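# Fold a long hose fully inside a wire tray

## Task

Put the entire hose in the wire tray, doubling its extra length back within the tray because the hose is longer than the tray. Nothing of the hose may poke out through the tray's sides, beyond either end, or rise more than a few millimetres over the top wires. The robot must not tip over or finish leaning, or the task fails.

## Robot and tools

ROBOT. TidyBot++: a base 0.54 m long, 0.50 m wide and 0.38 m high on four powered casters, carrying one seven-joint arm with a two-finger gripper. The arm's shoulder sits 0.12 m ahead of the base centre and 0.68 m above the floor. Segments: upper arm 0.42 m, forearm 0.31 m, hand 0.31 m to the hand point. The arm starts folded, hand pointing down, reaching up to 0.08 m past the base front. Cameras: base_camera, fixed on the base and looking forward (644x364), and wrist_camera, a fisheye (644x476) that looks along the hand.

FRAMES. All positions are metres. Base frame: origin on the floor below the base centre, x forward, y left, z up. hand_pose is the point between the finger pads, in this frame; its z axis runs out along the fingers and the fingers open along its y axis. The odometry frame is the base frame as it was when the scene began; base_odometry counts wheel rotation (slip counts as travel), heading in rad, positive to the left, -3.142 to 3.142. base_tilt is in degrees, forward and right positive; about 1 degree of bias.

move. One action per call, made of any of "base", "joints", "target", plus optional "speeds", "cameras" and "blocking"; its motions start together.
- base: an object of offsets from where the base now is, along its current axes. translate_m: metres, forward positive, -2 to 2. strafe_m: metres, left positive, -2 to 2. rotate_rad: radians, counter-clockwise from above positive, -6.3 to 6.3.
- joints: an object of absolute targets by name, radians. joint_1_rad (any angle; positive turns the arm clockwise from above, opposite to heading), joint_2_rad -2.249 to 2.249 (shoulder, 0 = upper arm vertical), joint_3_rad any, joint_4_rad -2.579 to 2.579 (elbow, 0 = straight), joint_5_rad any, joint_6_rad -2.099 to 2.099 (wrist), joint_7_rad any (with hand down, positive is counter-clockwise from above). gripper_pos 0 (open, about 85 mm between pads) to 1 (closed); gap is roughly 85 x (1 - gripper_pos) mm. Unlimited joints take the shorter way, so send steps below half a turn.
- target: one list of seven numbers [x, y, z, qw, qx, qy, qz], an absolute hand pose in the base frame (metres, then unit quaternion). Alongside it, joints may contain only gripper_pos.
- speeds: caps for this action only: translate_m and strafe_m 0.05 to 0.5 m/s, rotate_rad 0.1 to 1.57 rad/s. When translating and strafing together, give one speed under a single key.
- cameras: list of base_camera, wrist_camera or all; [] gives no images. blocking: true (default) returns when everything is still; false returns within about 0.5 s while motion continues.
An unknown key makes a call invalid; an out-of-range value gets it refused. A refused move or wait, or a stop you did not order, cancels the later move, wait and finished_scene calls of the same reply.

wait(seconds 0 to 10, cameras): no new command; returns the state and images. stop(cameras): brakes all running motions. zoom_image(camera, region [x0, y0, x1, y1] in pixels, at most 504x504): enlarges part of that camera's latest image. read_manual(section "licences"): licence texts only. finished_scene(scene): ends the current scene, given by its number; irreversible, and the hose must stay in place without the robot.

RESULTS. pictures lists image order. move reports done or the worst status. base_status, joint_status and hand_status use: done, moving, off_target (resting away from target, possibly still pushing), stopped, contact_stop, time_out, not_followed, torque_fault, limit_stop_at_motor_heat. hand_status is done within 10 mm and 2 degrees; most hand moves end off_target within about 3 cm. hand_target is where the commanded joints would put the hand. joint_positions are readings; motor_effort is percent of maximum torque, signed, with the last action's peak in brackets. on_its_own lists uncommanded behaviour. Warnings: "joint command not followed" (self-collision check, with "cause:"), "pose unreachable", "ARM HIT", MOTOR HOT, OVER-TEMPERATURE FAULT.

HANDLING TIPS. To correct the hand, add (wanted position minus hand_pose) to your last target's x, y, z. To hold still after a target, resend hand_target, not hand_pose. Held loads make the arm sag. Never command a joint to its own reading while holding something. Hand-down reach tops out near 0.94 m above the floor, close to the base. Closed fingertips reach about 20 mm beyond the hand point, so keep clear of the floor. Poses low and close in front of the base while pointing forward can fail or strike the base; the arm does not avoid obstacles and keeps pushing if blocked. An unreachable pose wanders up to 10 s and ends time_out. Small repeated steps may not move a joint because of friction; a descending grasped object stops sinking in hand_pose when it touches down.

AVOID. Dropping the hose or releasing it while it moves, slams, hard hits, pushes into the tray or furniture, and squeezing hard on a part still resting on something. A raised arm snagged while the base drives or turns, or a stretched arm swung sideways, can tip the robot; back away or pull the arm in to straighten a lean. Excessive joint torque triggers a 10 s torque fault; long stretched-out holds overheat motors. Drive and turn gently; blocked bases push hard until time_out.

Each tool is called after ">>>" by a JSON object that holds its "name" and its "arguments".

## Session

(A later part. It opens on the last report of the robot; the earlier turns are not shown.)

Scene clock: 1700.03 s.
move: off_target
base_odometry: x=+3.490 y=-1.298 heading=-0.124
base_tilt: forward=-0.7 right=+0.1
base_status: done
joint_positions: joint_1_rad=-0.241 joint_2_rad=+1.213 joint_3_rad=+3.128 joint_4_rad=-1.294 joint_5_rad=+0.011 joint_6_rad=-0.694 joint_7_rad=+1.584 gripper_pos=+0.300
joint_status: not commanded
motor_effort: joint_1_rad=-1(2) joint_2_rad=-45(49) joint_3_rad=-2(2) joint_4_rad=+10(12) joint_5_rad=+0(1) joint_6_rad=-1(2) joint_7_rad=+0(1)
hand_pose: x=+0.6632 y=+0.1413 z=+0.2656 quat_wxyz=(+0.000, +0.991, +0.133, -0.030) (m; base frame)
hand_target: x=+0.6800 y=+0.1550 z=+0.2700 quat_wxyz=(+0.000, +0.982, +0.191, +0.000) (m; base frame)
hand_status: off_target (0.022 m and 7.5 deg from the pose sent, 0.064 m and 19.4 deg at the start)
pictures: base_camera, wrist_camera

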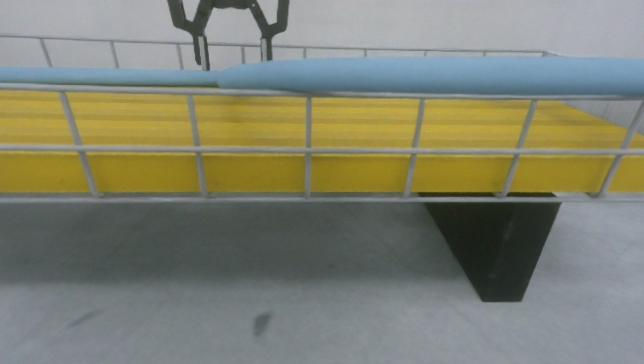

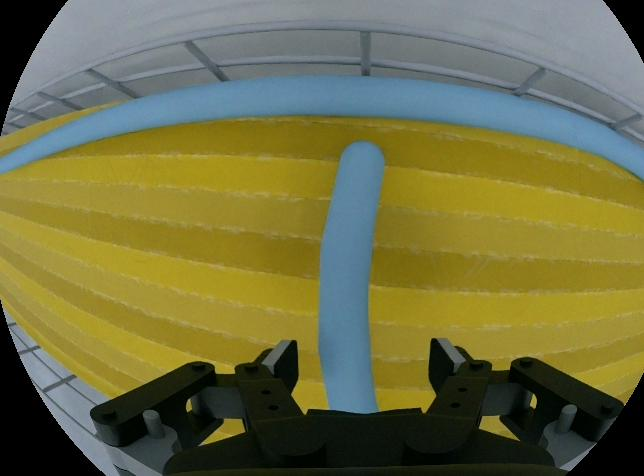

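>>> {"name": "move", "arguments": {"target": [0.68, 0.161, 0.243, 0, 0.982, 0.191, 0], "cameras": ["wrist_camera"]}}

>>> {"name": "move", "arguments": {"joints": {"gripper_pos": 0.95}}}

Scene clock: 1704.37 s.
move: off_target
base_odometry: x=+3.490 y=-1.298 heading=-0.124
base_tilt: forward=-0.7 right=+0.1
base_status: not commanded
joint_positions: joint_1_rad=-0.243 joint_2_rad=+1.264 joint_3_rad=+3.128 joint_4_rad=-1.264 joint_5_rad=+0.011 joint_6_rad=-0.670 joint_7_rad=+1.585 gripper_pos=+0.300
joint_status: not commanded
motor_effort: joint_1_rad=-1(1) joint_2_rad=-46(48) joint_3_rad=-2(2) joint_4_rad=+10(11) joint_5_rad=+1(1) joint_6_rad=-1(1) joint_7_rad=+0(1)
hand_pose: x=+0.6653 y=+0.1426 z=+0.2414 quat_wxyz=(+0.000, +0.990, +0.135, -0.028) (m; base frame)
hand_target: x=+0.6800 y=+0.1610 z=+0.2430 quat_wxyz=(+0.000, +0.982, +0.191, +0.000) (m; base frame)
hand_status: off_target (0.024 m and 7.3 deg from the pose sent, 0.034 m and 7.5 deg at the start)
pictures: wrist_camera

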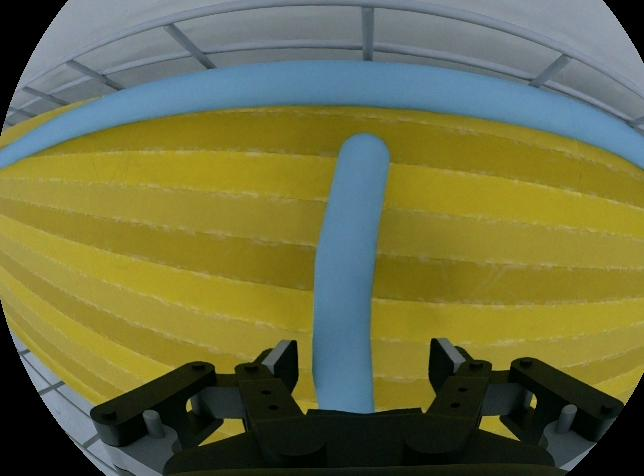

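Scene clock: 1705.27 s.
move: off_target
base_odometry: x=+3.490 y=-1.298 heading=-0.124
base_tilt: forward=-0.6 right=+0.0
base_status: not commanded
joint_positions: joint_1_rad=-0.245 joint_2_rad=+1.264 joint_3_rad=+3.126 joint_4_rad=-1.264 joint_5_rad=+0.013 joint_6_rad=-0.670 joint_7_rad=+1.585 gripper_pos=+0.758
joint_status: gripper_pos off_target (ended at +0.758, target +0.950)
motor_effort: joint_1_rad=+0(1) joint_2_rad=-45(46) joint_3_rad=-1(2) joint_4_rad=+11(11) joint_5_rad=+1(1) joint_6_rad=+0(1) joint_7_rad=+1(1)
hand_pose: x=+0.6649 y=+0.1451 z=+0.2415 quat_wxyz=(+0.000, +0.990, +0.137, -0.028) (m; base frame)
hand_target: x=+0.6800 y=+0.1610 z=+0.2430 quat_wxyz=(+0.000, +0.982, +0.191, +0.000) (m; base frame)
hand_status: not commanded
pictures: base_camera, wrist_camera

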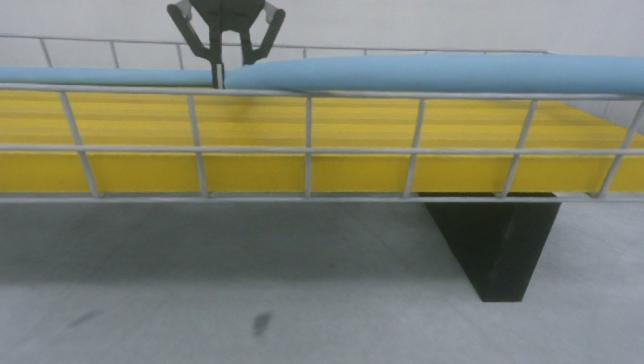

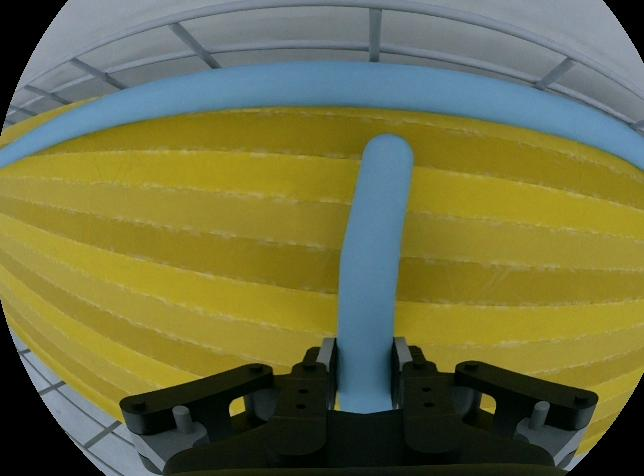

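>>> {"name": "move", "arguments": {"target": [0.62, 0.20, 0.38, -0.06, 0.90, 0.42, 0.03]}}

>>> {"name": "move", "arguments": {"target": [0.61, 0.22, 0.36, -0.112, 0.633, 0.754, 0.133]}}

Scene clock: 1712.60 s.
move: off_target
base_odometry: x=+3.490 y=-1.298 heading=-0.124
base_tilt: forward=-0.7 right=+0.0
base_status: not commanded
joint_positions: joint_1_rad=-0.177 joint_2_rad=+0.960 joint_3_rad=+2.915 joint_4_rad=-1.553 joint_5_rad=+0.079 joint_6_rad=-0.664 joint_7_rad=+1.967 gripper_pos=+0.758
joint_status: not commanded
motor_effort: joint_1_rad=-1(2) joint_2_rad=-43(49) joint_3_rad=-5(6) joint_4_rad=+12(13) joint_5_rad=+1(1) joint_6_rad=+0(2) joint_7_rad=+0(1)
hand_pose: x=+0.6021 y=+0.2012 z=+0.3696 quat_wxyz=(-0.069, +0.925, +0.375, -0.005) (m; base frame)
hand_target: x=+0.6200 y=+0.2000 z=+0.3800 quat_wxyz=(-0.060, +0.904, +0.422, +0.030) (m; base frame)
hand_status: off_target (0.021 m and 7.2 deg from the pose sent, 0.156 m and 35.6 deg at the start)
pictures: base_camera, wrist_camera

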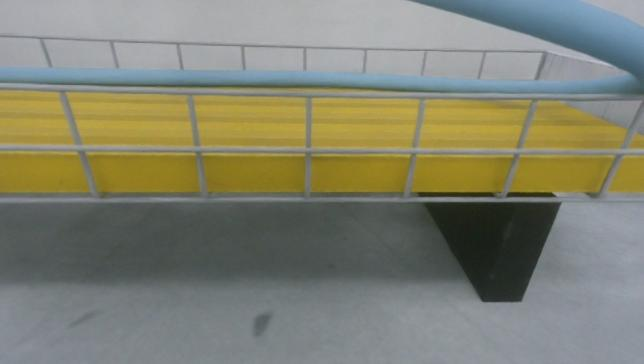

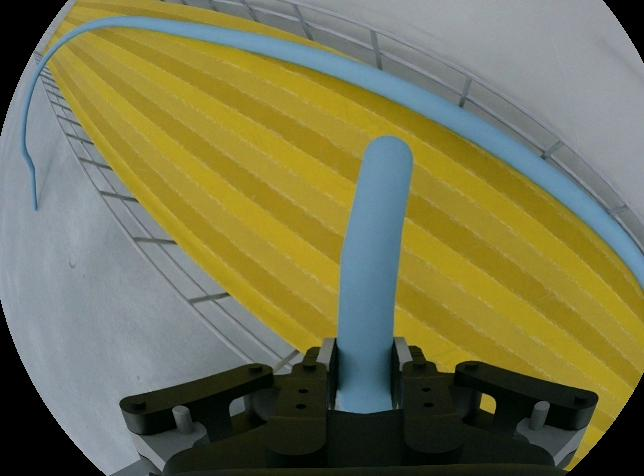

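Scene clock: 1714.47 s.
move: off_target
base_odometry: x=+3.490 y=-1.298 heading=-0.124
base_tilt: forward=-0.6 right=+0.1
base_status: not commanded
joint_positions: joint_1_rad=+0.118 joint_2_rad=+1.084 joint_3_rad=+2.554 joint_4_rad=-1.626 joint_5_rad=+0.345 joint_6_rad=-0.551 joint_7_rad=+2.704 gripper_pos=+0.758
joint_status: not commanded
motor_effort: joint_1_rad=-1(1) joint_2_rad=-41(43) joint_3_rad=-12(12) joint_4_rad=+10(12) joint_5_rad=+2(2) joint_6_rad=+2(2) joint_7_rad=+3(3)
hand_pose: x=+0.5888 y=+0.2157 z=+0.3521 quat_wxyz=(-0.139, +0.680, +0.714, +0.092) (m; base frame)
hand_target: x=+0.6100 y=+0.2200 z=+0.3600 quat_wxyz=(-0.112, +0.633, +0.754, +0.133) (m; base frame)
hand_status: off_target (0.023 m and 9.1 deg from the pose sent, 0.023 m and 57.9 deg at the start)
pictures: base_camera, wrist_camera

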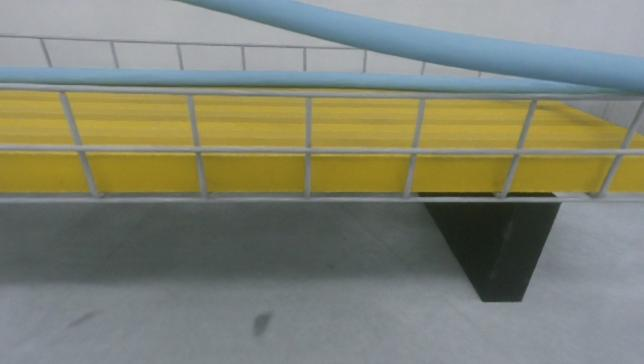

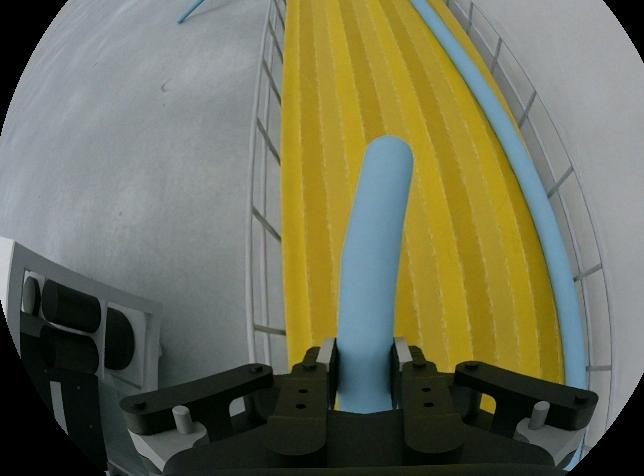

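>>> {"name": "move", "arguments": {"target": [0.59, 0.22, 0.27, -0.102, 0.579, 0.797, 0.141], "base": {"strafe_m": 0.05}}}

Scene clock: 1718.23 s.
move: off_target
base_odometry: x=+3.497 y=-1.248 heading=-0.125
base_tilt: forward=-0.7 right=+0.2
base_status: done
joint_positions: joint_1_rad=+0.123 joint_2_rad=+1.265 joint_3_rad=+2.560 joint_4_rad=-1.653 joint_5_rad=+0.583 joint_6_rad=-0.384 joint_7_rad=+2.707 gripper_pos=+0.758
joint_status: not commanded
motor_effort: joint_1_rad=-2(5) joint_2_rad=-40(43) joint_3_rad=-14(15) joint_4_rad=+6(11) joint_5_rad=+2(2) joint_6_rad=+3(3) joint_7_rad=+3(3)
hand_pose: x=+0.5677 y=+0.2182 z=+0.2650 quat_wxyz=(-0.134, +0.622, +0.764, +0.108) (m; base frame)
hand_target: x=+0.5900 y=+0.2200 z=+0.2700 quat_wxyz=(-0.102, +0.579, +0.797, +0.141) (m; base frame)
hand_status: off_target (0.023 m and 8.1 deg from the pose sent, 0.082 m and 16.6 deg at the start)
pictures: base_camera, wrist_camera

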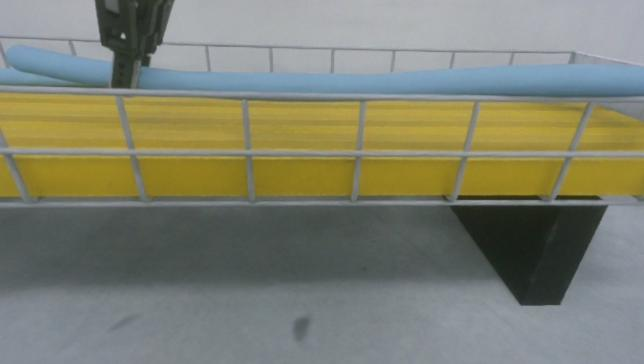

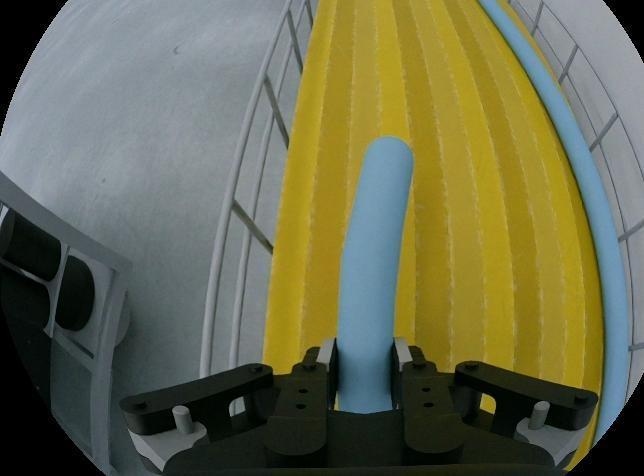

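>>> {"name": "move", "arguments": {"target": [0.60, 0.22, 0.225, -0.102, 0.579, 0.797, 0.141]}}

Scene clock: 1726.60 s.
move: off_target
base_odometry: x=+3.497 y=-1.248 heading=-0.125
base_tilt: forward=-0.7 right=+0.2
base_status: not commanded
joint_positions: joint_1_rad=+0.123 joint_2_rad=+1.357 joint_3_rad=+2.579 joint_4_rad=-1.592 joint_5_rad=+0.610 joint_6_rad=-0.362 joint_7_rad=+2.710 gripper_pos=+0.758
joint_status: not commanded
motor_effort: joint_1_rad=-2(3) joint_2_rad=-39(42) joint_3_rad=-13(15) joint_4_rad=+6(7) joint_5_rad=+2(2) joint_6_rad=+3(4) joint_7_rad=+4(4)
hand_pose: x=+0.5730 y=+0.2137 z=+0.2243 quat_wxyz=(-0.137, +0.629, +0.757, +0.107) (m; base frame)
hand_target: x=+0.6000 y=+0.2200 z=+0.2250 quat_wxyz=(-0.102, +0.579, +0.797, +0.141) (m; base frame)
hand_status: off_target (0.028 m and 9.2 deg from the pose sent, 0.051 m and 8.1 deg at the start)
pictures: base_camera, wrist_camera

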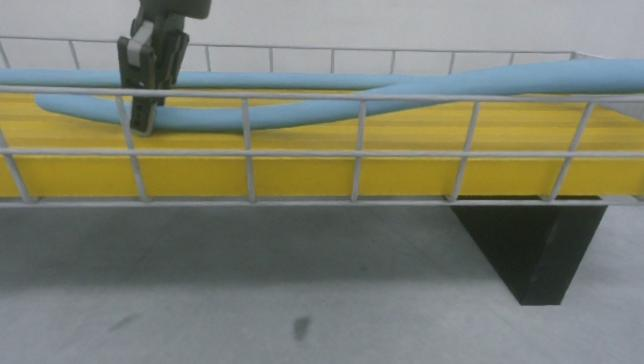

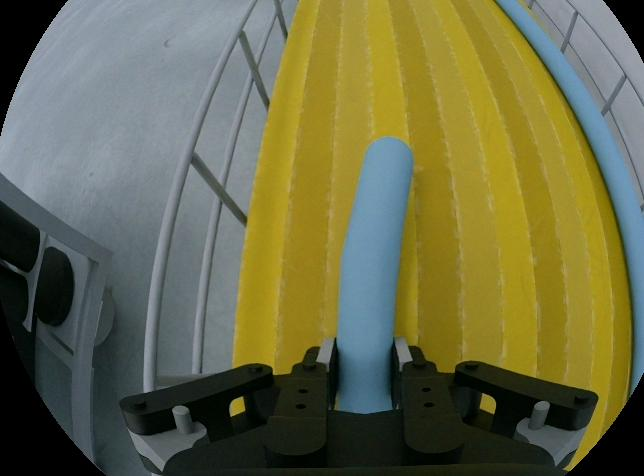

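>>> {"name": "move", "arguments": {"target": [0.60, 0.22, 0.23, -0.18, 0.561, 0.77, 0.25]}}

Scene clock: 1730.93 s.
move: off_target
base_odometry: x=+3.497 y=-1.248 heading=-0.125
base_tilt: forward=-0.7 right=+0.1
base_status: not commanded
joint_positions: joint_1_rad=+0.393 joint_2_rad=+1.522 joint_3_rad=+2.373 joint_4_rad=-1.592 joint_5_rad=+0.610 joint_6_rad=-0.361 joint_7_rad=+2.997 gripper_pos=+0.758
joint_status: not commanded
motor_effort: joint_1_rad=-3(4) joint_2_rad=-35(40) joint_3_rad=-17(18) joint_4_rad=+5(6) joint_5_rad=+2(2) joint_6_rad=+6(6) joint_7_rad=+3(3)
hand_pose: x=+0.5755 y=+0.2131 z=+0.2290 quat_wxyz=(-0.209, +0.600, +0.743, +0.211) (m; base frame)
hand_target: x=+0.6000 y=+0.2200 z=+0.2300 quat_wxyz=(-0.180, +0.560, +0.769, +0.250) (m; base frame)
hand_status: off_target (0.025 m and 7.8 deg from the pose sent, 0.028 m and 18.8 deg at the start)
pictures: base_camera, wrist_camera

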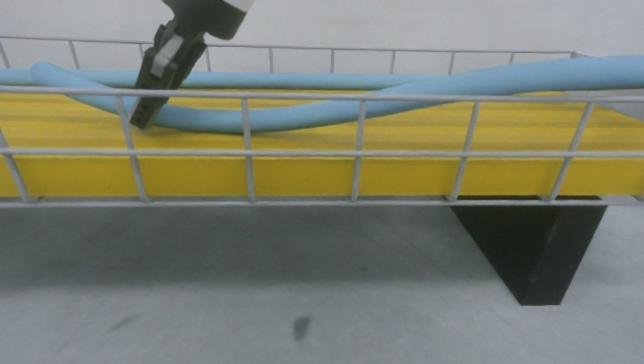

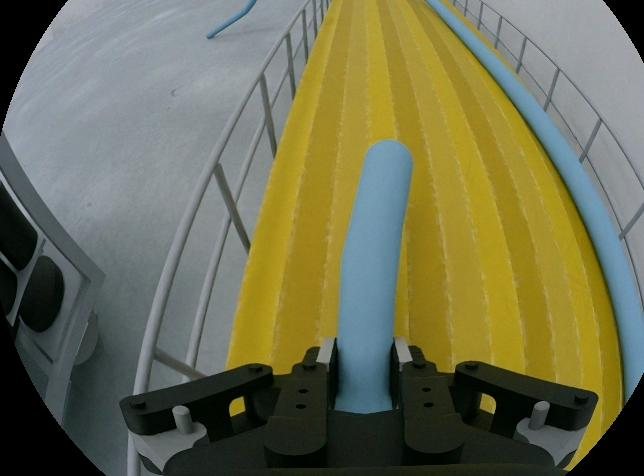

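>>> {"name": "move", "arguments": {"target": [0.585, 0.22, 0.25, -0.14, 0.57, 0.785, 0.19]}}

>>> {"name": "move", "arguments": {"joints": {"gripper_pos": 0.4}}}

Scene clock: 1740.43 s.
move: off_target
base_odometry: x=+3.497 y=-1.248 heading=-0.125
base_tilt: forward=-0.7 right=+0.1
base_status: not commanded
joint_positions: joint_1_rad=+0.276 joint_2_rad=+1.394 joint_3_rad=+2.457 joint_4_rad=-1.650 joint_5_rad=+0.639 joint_6_rad=-0.328 joint_7_rad=+2.905 gripper_pos=+0.758
joint_status: not commanded
motor_effort: joint_1_rad=-1(4) joint_2_rad=-38(39) joint_3_rad=-16(18) joint_4_rad=+3(5) joint_5_rad=+2(2) joint_6_rad=+2(6) joint_7_rad=+3(3)
hand_pose: x=+0.5703 y=+0.2171 z=+0.2460 quat_wxyz=(-0.166, +0.578, +0.779, +0.177) (m; base frame)
hand_target: x=+0.5850 y=+0.2200 z=+0.2500 quat_wxyz=(-0.140, +0.571, +0.786, +0.190) (m; base frame)
hand_status: off_target (0.016 m and 3.5 deg from the pose sent, 0.024 m and 10.2 deg at the start)
pictures: base_camera, wrist_camera

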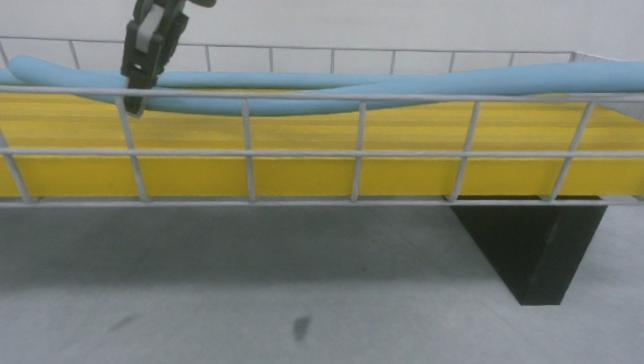

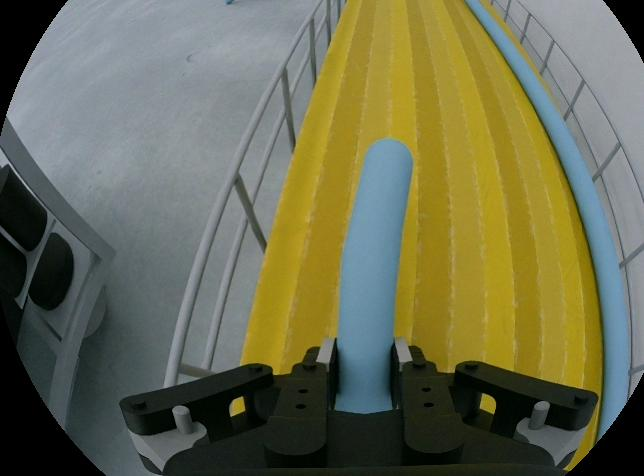

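Scene clock: 1741.27 s.
move: done
base_odometry: x=+3.497 y=-1.248 heading=-0.125
base_tilt: forward=-0.6 right=+0.1
base_status: not commanded
joint_positions: joint_1_rad=+0.275 joint_2_rad=+1.390 joint_3_rad=+2.460 joint_4_rad=-1.650 joint_5_rad=+0.658 joint_6_rad=-0.321 joint_7_rad=+2.905 gripper_pos=+0.400
joint_status: all done
motor_effort: joint_1_rad=-2(2) joint_2_rad=-37(39) joint_3_rad=-16(17) joint_4_rad=+2(4) joint_5_rad=+0(2) joint_6_rad=+2(3) joint_7_rad=+1(3)
hand_pose: x=+0.5742 y=+0.2150 z=+0.2460 quat_wxyz=(-0.158, +0.572, +0.785, +0.179) (m; base frame)
hand_target: x=+0.5850 y=+0.2200 z=+0.2500 quat_wxyz=(-0.140, +0.571, +0.786, +0.190) (m; base frame)
hand_status: not commanded
pictures: base_camera, wrist_camera

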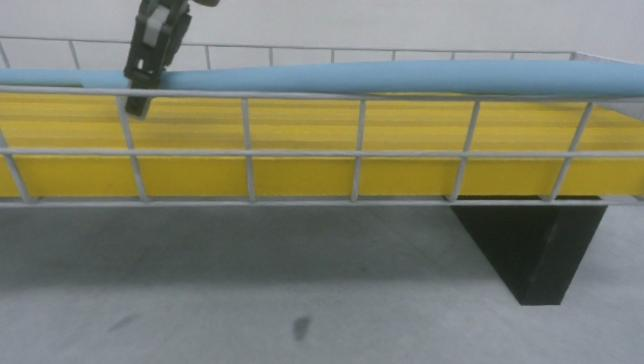

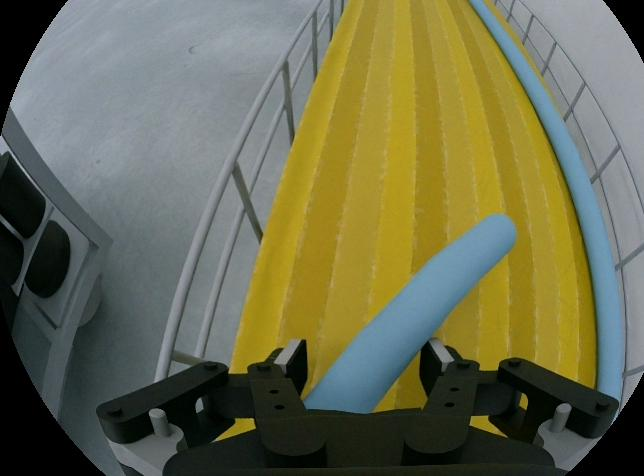

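>>> {"name": "move", "arguments": {"joints": {"gripper_pos":0.0}}}

>>> {"name": "move", "arguments": {"target": [0.585,0.22,0.40,-0.14,0.57,0.785,0.19]}}

>>> {"name": "move", "arguments": {"target": [0.56,0.0,0.60,0,1,0,0]}}

Scene clock: 1754.40 s.
move: done
base_odometry: x=+3.497 y=-1.248 heading=-0.125
base_tilt: forward=-0.7 right=+0.1
base_status: not commanded
joint_positions: joint_1_rad=+0.275 joint_2_rad=+1.390 joint_3_rad=+2.461 joint_4_rad=-1.650 joint_5_rad=+0.658 joint_6_rad=-0.321 joint_7_rad=+2.905 gripper_pos=+0.000
joint_status: all done
motor_effort: joint_1_rad=-2(2) joint_2_rad=-37(37) joint_3_rad=-16(17) joint_4_rad=+2(2) joint_5_rad=-1(1) joint_6_rad=+2(2) joint_7_rad=+1(1)
hand_pose: x=+0.5742 y=+0.2146 z=+0.2457 quat_wxyz=(-0.158, +0.572, +0.785, +0.179) (m; base frame)
hand_target: x=+0.5850 y=+0.2200 z=+0.2500 quat_wxyz=(-0.140, +0.571, +0.786, +0.190) (m; base frame)
hand_status: not commanded
pictures: base_camera, wrist_camera

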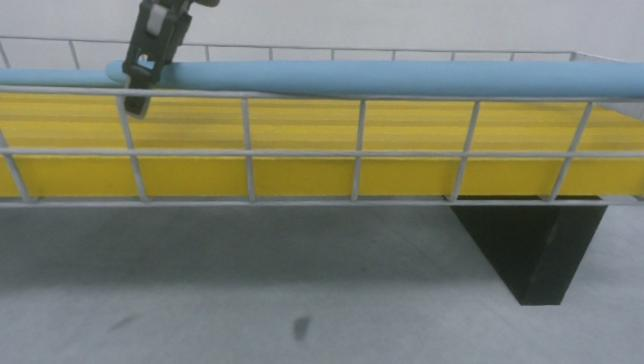

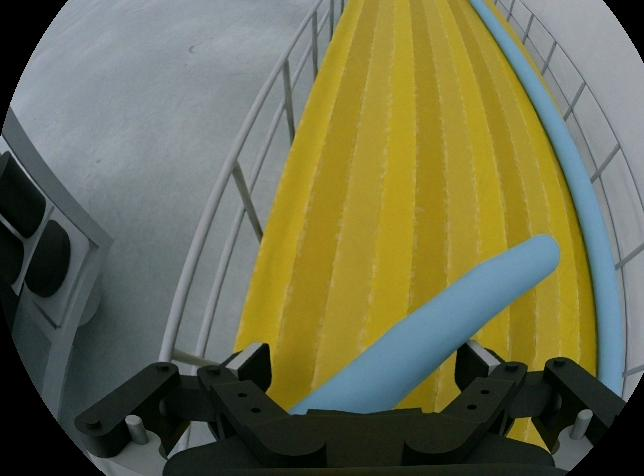

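Scene clock: 1755.90 s.
move: off_target
base_odometry: x=+3.497 y=-1.248 heading=-0.125
base_tilt: forward=-0.7 right=+0.1
base_status: not commanded
joint_positions: joint_1_rad=+0.294 joint_2_rad=+1.080 joint_3_rad=+2.379 joint_4_rad=-1.735 joint_5_rad=+0.481 joint_6_rad=-0.419 joint_7_rad=+2.905 gripper_pos=+0.000
joint_status: not commanded
motor_effort: joint_1_rad=-1(2) joint_2_rad=-37(41) joint_3_rad=-15(18) joint_4_rad=+8(8) joint_5_rad=-1(1) joint_6_rad=+3(3) joint_7_rad=+1(1)
hand_pose: x=+0.6002 y=+0.2207 z=+0.3889 quat_wxyz=(-0.124, +0.578, +0.782, +0.199) (m; base frame)
hand_target: x=+0.5850 y=+0.2200 z=+0.4000 quat_wxyz=(-0.140, +0.571, +0.786, +0.190) (m; base frame)
hand_status: off_target (0.019 m and 2.3 deg from the pose sent, 0.155 m and 2.4 deg at the start)
pictures: base_camera, wrist_camera

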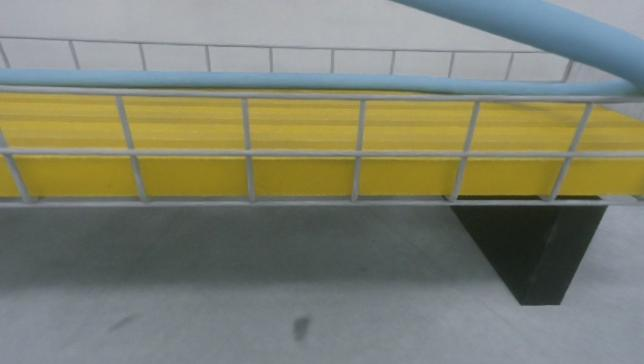

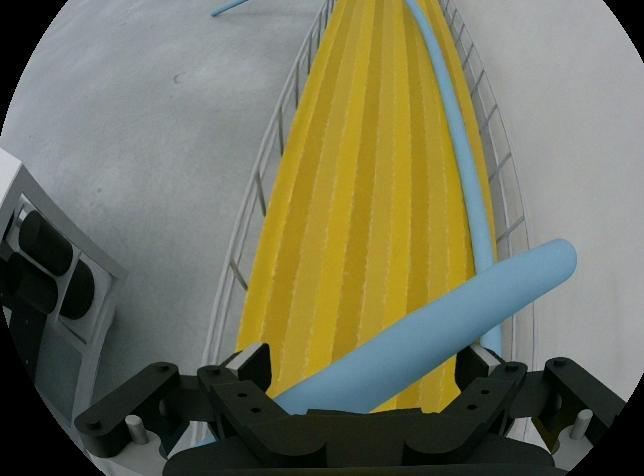

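Scene clock: 1758.40 s.
move: off_target
base_odometry: x=+3.497 y=-1.248 heading=-0.125
base_tilt: forward=-0.7 right=+0.1
base_status: not commanded
joint_positions: joint_1_rad=+0.009 joint_2_rad=+0.426 joint_3_rad=+3.141 joint_4_rad=-1.689 joint_5_rad=+0.030 joint_6_rad=-0.997 joint_7_rad=+1.654 gripper_pos=+0.000
joint_status: not commanded
motor_effort: joint_1_rad=-1(1) joint_2_rad=-30(38) joint_3_rad=-2(16) joint_4_rad=+15(15) joint_5_rad=+1(1) joint_6_rad=+0(3) joint_7_rad=+0(1)
hand_pose: x=+0.5711 y=-0.0103 z=+0.5913 quat_wxyz=(+0.013, +0.999, +0.045, +0.014) (m; base frame)
hand_target: x=+0.5600 y=+0.0000 z=+0.6000 quat_wxyz=(+0.000, +1.000, +0.000, +0.000) (m; base frame)
hand_status: off_target (0.017 m and 5.6 deg from the pose sent, 0.308 m and 109.4 deg at the start)
pictures: base_camera, wrist_camera

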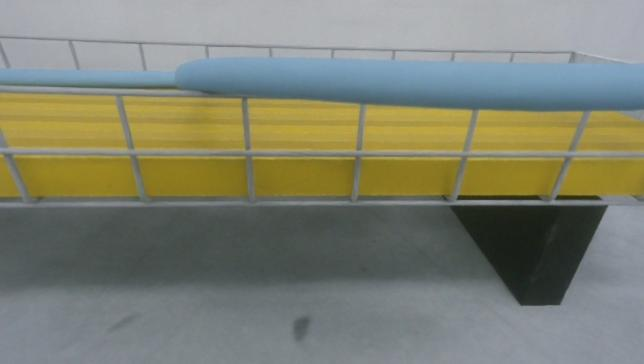

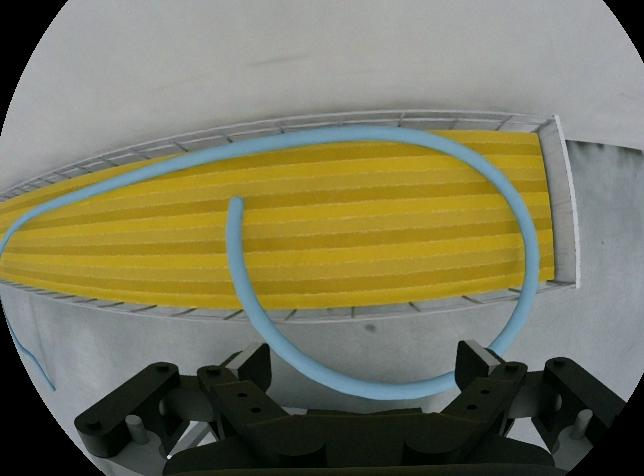

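>>> {"name": "move", "arguments": {"base": {"translate_m":-0.2}, "target": [0.46,-0.10,0.36,0,0.966,0,0.259]}}

>>> {"name": "move", "arguments": {"target": [0.46,-0.10,0.285,0,0.966,0,0.259]}}

Scene clock: 1787.60 s.
move: off_target
base_odometry: x=+3.298 y=-1.223 heading=-0.125
base_tilt: forward=-0.7 right=+0.1
base_status: done
joint_positions: joint_1_rad=+0.484 joint_2_rad=+0.989 joint_3_rad=+3.140 joint_4_rad=-2.571 joint_5_rad=+0.253 joint_6_rad=+0.912 joint_7_rad=+1.778 gripper_pos=+0.000
joint_status: not commanded
motor_effort: joint_1_rad=-1(2) joint_2_rad=-27(32) joint_3_rad=-2(3) joint_4_rad=-4(14) joint_5_rad=+1(2) joint_6_rad=+4(4) joint_7_rad=+0(1)
hand_pose: x=+0.4706 y=-0.1131 z=+0.3548 quat_wxyz=(+0.008, +0.966, -0.034, +0.254) (m; base frame)
hand_target: x=+0.4749 y=-0.1081 z=+0.3601 quat_wxyz=(+0.007, +0.962, +0.002, +0.272) (m; base frame)
hand_status: off_target (0.018 m and 4.1 deg from the pose sent, 0.272 m and 28.9 deg at the start; a joint's target at an end of its range on 66 of 66 steps)
pictures: base_camera, wrist_camera

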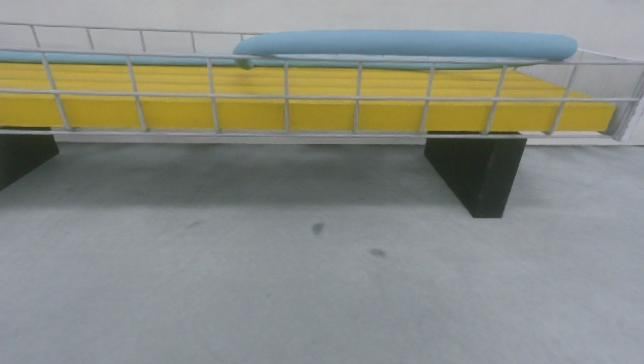

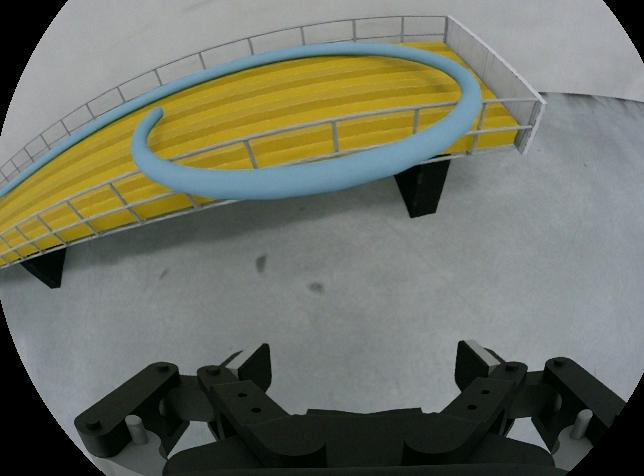

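Scene clock: 1788.97 s.
move: off_target
base_odometry: x=+3.298 y=-1.223 heading=-0.125
base_tilt: forward=-0.7 right=+0.1
base_status: not commanded
joint_positions: joint_1_rad=+0.484 joint_2_rad=+1.272 joint_3_rad=+3.148 joint_4_rad=-2.541 joint_5_rad=+0.254 joint_6_rad=+1.099 joint_7_rad=+1.798 gripper_pos=+0.000
joint_status: not commanded
motor_effort: joint_1_rad=-1(1) joint_2_rad=-28(29) joint_3_rad=-2(3) joint_4_rad=-7(8) joint_5_rad=+2(2) joint_6_rad=+3(4) joint_7_rad=+0(1)
hand_pose: x=+0.4415 y=-0.0931 z=+0.2815 quat_wxyz=(-0.015, +0.972, -0.045, +0.230) (m; base frame)
hand_target: x=+0.4600 y=-0.1000 z=+0.2850 quat_wxyz=(+0.000, +0.966, +0.000, +0.259) (m; base frame)
hand_status: off_target (0.020 m and 6.4 deg from the pose sent, 0.072 m and 4.1 deg at the start)
pictures: base_camera, wrist_camera

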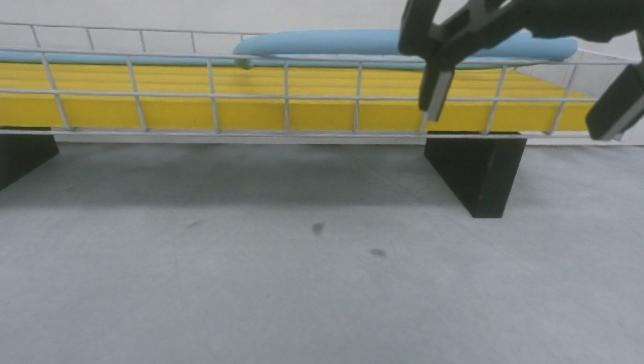

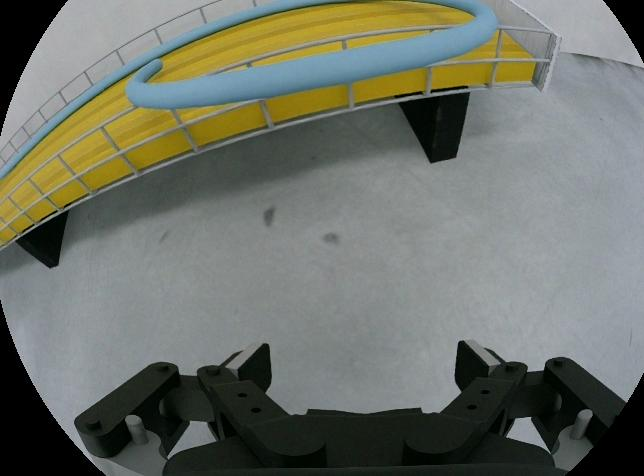

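>>> {"name": "move", "arguments": {"base": {"translate_m":0.22}, "speeds": {"translate_m":0.15}}}

Scene clock: 1795.37 s.
move: done
base_odometry: x=+3.516 y=-1.250 heading=-0.124
base_tilt: forward=-0.6 right=+0.1
base_status: done
joint_positions: joint_1_rad=+0.484 joint_2_rad=+1.278 joint_3_rad=+3.150 joint_4_rad=-2.539 joint_5_rad=+0.254 joint_6_rad=+1.103 joint_7_rad=+1.801 gripper_pos=+0.000
joint_status: not commanded
motor_effort: joint_1_rad=+0(2) joint_2_rad=-30(30) joint_3_rad=-3(4) joint_4_rad=-6(9) joint_5_rad=+1(2) joint_6_rad=+6(6) joint_7_rad=+0(1)
hand_pose: x=+0.4411 y=-0.0938 z=+0.2796 quat_wxyz=(-0.014, +0.972, -0.044, +0.230) (m; base frame)
hand_target: x=+0.4600 y=-0.1000 z=+0.2850 quat_wxyz=(+0.000, +0.966, +0.000, +0.259) (m; base frame)
hand_status: not commanded
pictures: base_camera, wrist_camera

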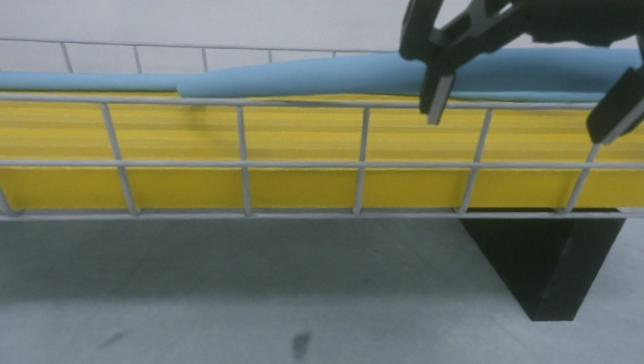

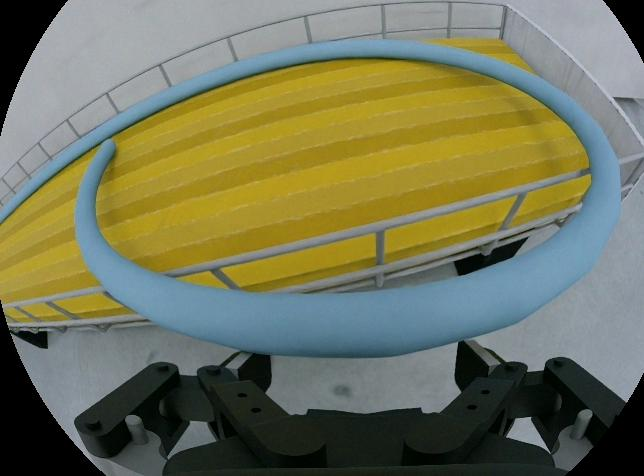

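>>> {"name": "move", "arguments": {"base": {"translate_m":0.11}, "speeds": {"translate_m":0.1}}}

Scene clock: 1798.83 s.
move: done
base_odometry: x=+3.626 y=-1.264 heading=-0.124
base_tilt: forward=-0.7 right=+0.1
base_status: done
joint_positions: joint_1_rad=+0.484 joint_2_rad=+1.285 joint_3_rad=+3.169 joint_4_rad=-2.544 joint_5_rad=+0.254 joint_6_rad=+1.103 joint_7_rad=+1.802 gripper_pos=+0.000
joint_status: not commanded
motor_effort: joint_1_rad=-2(5) joint_2_rad=-30(31) joint_3_rad=-6(8) joint_4_rad=-5(7) joint_5_rad=+4(7) joint_6_rad=+7(8) joint_7_rad=+0(1)
hand_pose: x=+0.4324 y=-0.0994 z=+0.2763 quat_wxyz=(-0.008, +0.974, -0.045, +0.221) (m; base frame)
hand_target: x=+0.4600 y=-0.1000 z=+0.2850 quat_wxyz=(+0.000, +0.966, +0.000, +0.259) (m; base frame)
hand_status: not commanded
pictures: base_camera, wrist_camera

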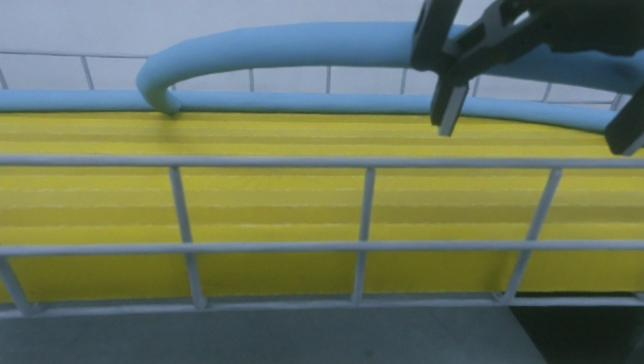

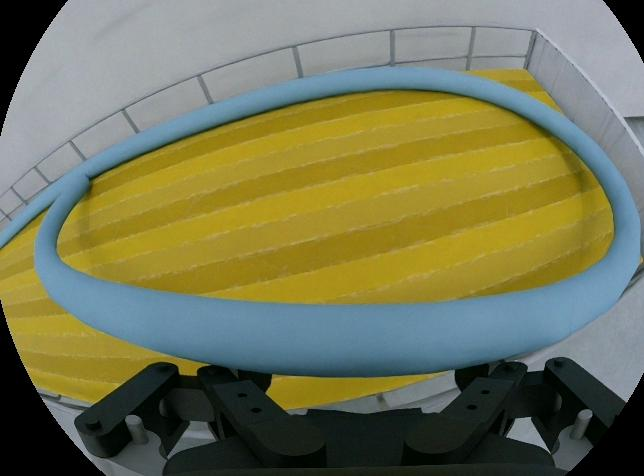

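>>> {"name": "move", "arguments": {"target": [0.475,-0.10,0.25,0,0.98,0,0.199]}}

Scene clock: 1803.47 s.
move: off_target
base_odometry: x=+3.626 y=-1.264 heading=-0.124
base_tilt: forward=-0.7 right=+0.1
base_status: not commanded
joint_positions: joint_1_rad=+0.413 joint_2_rad=+1.284 joint_3_rad=+3.187 joint_4_rad=-2.413 joint_5_rad=+0.241 joint_6_rad=+0.892 joint_7_rad=+1.796 gripper_pos=+0.000
joint_status: not commanded
motor_effort: joint_1_rad=-3(4) joint_2_rad=-32(33) joint_3_rad=-6(7) joint_4_rad=-2(4) joint_5_rad=+4(5) joint_6_rad=+7(7) joint_7_rad=+0(1)
hand_pose: x=+0.4401 y=-0.1018 z=+0.2410 quat_wxyz=(-0.003, +0.985, -0.005, +0.174) (m; base frame)
hand_target: x=+0.4750 y=-0.1000 z=+0.2500 quat_wxyz=(+0.000, +0.980, +0.000, +0.199) (m; base frame)
hand_status: off_target (0.036 m and 3.0 deg from the pose sent, 0.050 m and 5.9 deg at the start)
pictures: base_camera, wrist_camera

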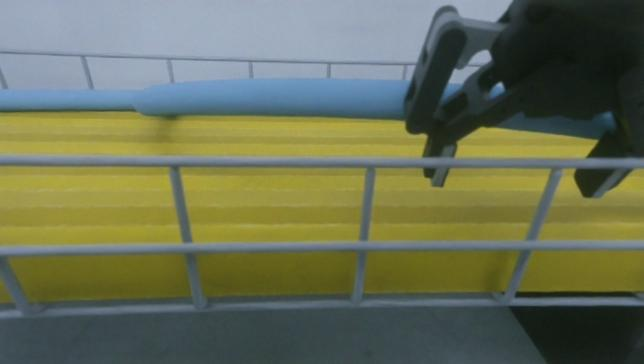

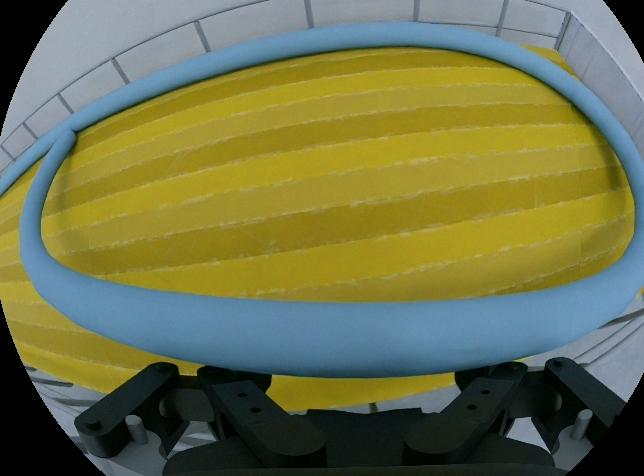

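>>> {"name": "move", "arguments": {"target": [0.475,-0.10,0.245,0,0.999,0,-0.03]}}

>>> {"name": "move", "arguments": {"target": [0.475,-0.10,0.24,0,0.976,0,-0.216]}}

Scene clock: 1809.63 s.
move: off_target
base_odometry: x=+3.626 y=-1.264 heading=-0.124
base_tilt: forward=-0.7 right=+0.1
base_status: not commanded
joint_positions: joint_1_rad=+0.299 joint_2_rad=+1.150 joint_3_rad=+3.187 joint_4_rad=-2.041 joint_5_rad=+0.161 joint_6_rad=-0.066 joint_7_rad=+1.776 gripper_pos=+0.000
joint_status: not commanded
motor_effort: joint_1_rad=-3(4) joint_2_rad=-37(37) joint_3_rad=-4(7) joint_4_rad=+4(5) joint_5_rad=+1(4) joint_6_rad=+3(7) joint_7_rad=+1(1)
hand_pose: x=+0.4293 y=-0.1236 z=+0.2305 quat_wxyz=(+0.005, +0.998, +0.023, -0.062) (m; base frame)
hand_target: x=+0.4750 y=-0.1000 z=+0.2450 quat_wxyz=(+0.000, +1.000, +0.000, -0.030) (m; base frame)
hand_status: off_target (0.053 m and 4.6 deg from the pose sent, 0.035 m and 23.5 deg at the start)
pictures: base_camera, wrist_camera

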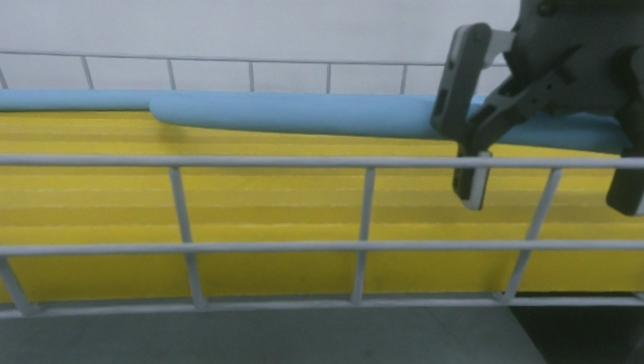

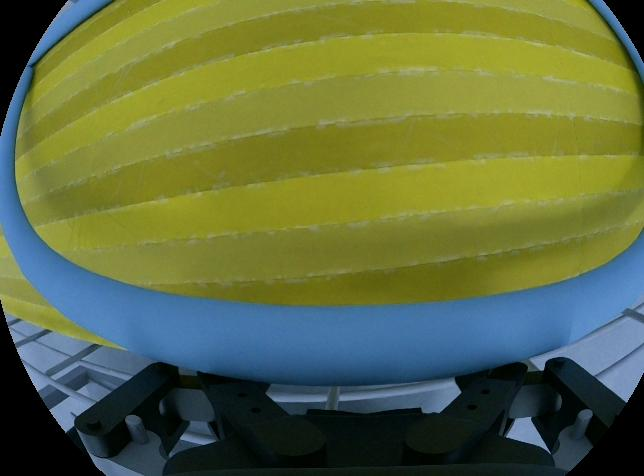

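Scene clock: 1811.50 s.
move: off_target
base_odometry: x=+3.626 y=-1.264 heading=-0.124
base_tilt: forward=-0.7 right=+0.1
base_status: not commanded
joint_positions: joint_1_rad=+0.209 joint_2_rad=+1.253 joint_3_rad=+3.192 joint_4_rad=-1.622 joint_5_rad=+0.100 joint_6_rad=-0.727 joint_7_rad=+1.776 gripper_pos=+0.000
joint_status: not commanded
motor_effort: joint_1_rad=-3(5) joint_2_rad=-40(43) joint_3_rad=-3(6) joint_4_rad=+7(9) joint_5_rad=+1(1) joint_6_rad=+0(4) joint_7_rad=+1(1)
hand_pose: x=+0.4467 y=-0.1166 z=+0.2324 quat_wxyz=(-0.003, +0.972, +0.029, -0.234) (m; base frame)
hand_target: x=+0.4750 y=-0.1000 z=+0.2400 quat_wxyz=(+0.000, +0.976, +0.000, -0.216) (m; base frame)
hand_status: off_target (0.034 m and 3.9 deg from the pose sent, 0.052 m and 18.0 deg at the start)
pictures: base_camera, wrist_camera

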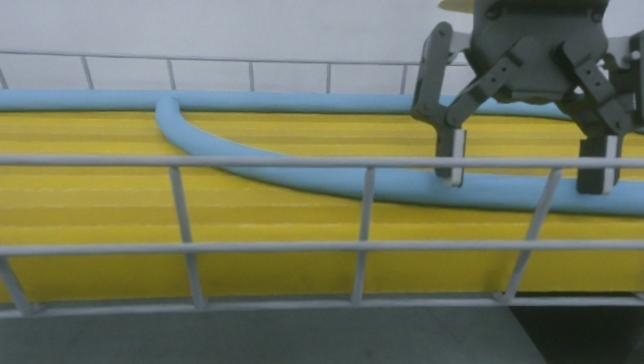

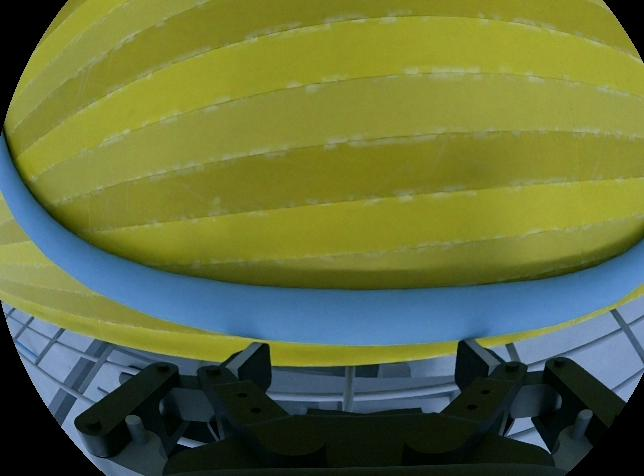

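>>> {"name": "move", "arguments": {"target": [0.465,-0.10,0.33,0,0.976,0,-0.216]}}

Scene clock: 1814.93 s.
move: off_target
base_odometry: x=+3.626 y=-1.264 heading=-0.124
base_tilt: forward=-0.6 right=+0.1
base_status: not commanded
joint_positions: joint_1_rad=+0.195 joint_2_rad=+1.034 joint_3_rad=+3.192 joint_4_rad=-1.680 joint_5_rad=+0.098 joint_6_rad=-0.795 joint_7_rad=+1.776 gripper_pos=+0.000
joint_status: not commanded
motor_effort: joint_1_rad=-1(3) joint_2_rad=-38(42) joint_3_rad=+0(2) joint_4_rad=+5(7) joint_5_rad=+1(2) joint_6_rad=-3(4) joint_7_rad=+0(1)
hand_pose: x=+0.4835 y=-0.1185 z=+0.3216 quat_wxyz=(+0.009, +0.981, +0.028, -0.189) (m; base frame)
hand_target: x=+0.4650 y=-0.1000 z=+0.3300 quat_wxyz=(+0.000, +0.976, +0.000, -0.216) (m; base frame)
hand_status: off_target (0.028 m and 4.6 deg from the pose sent, 0.101 m and 3.9 deg at the start)
pictures: base_camera, wrist_camera

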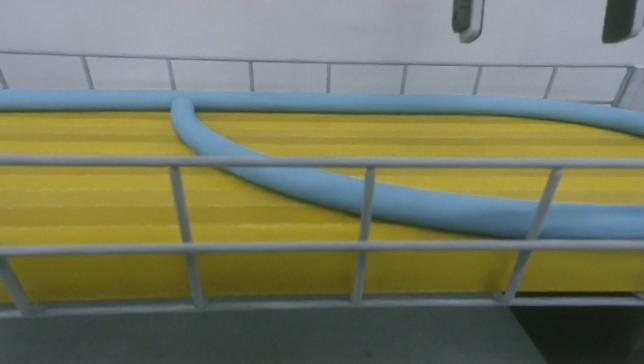

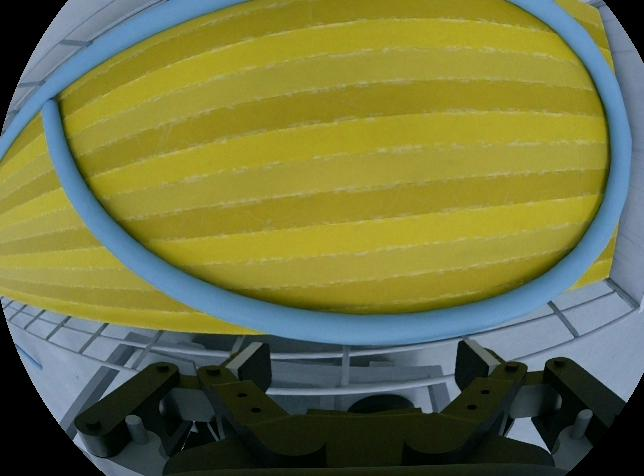

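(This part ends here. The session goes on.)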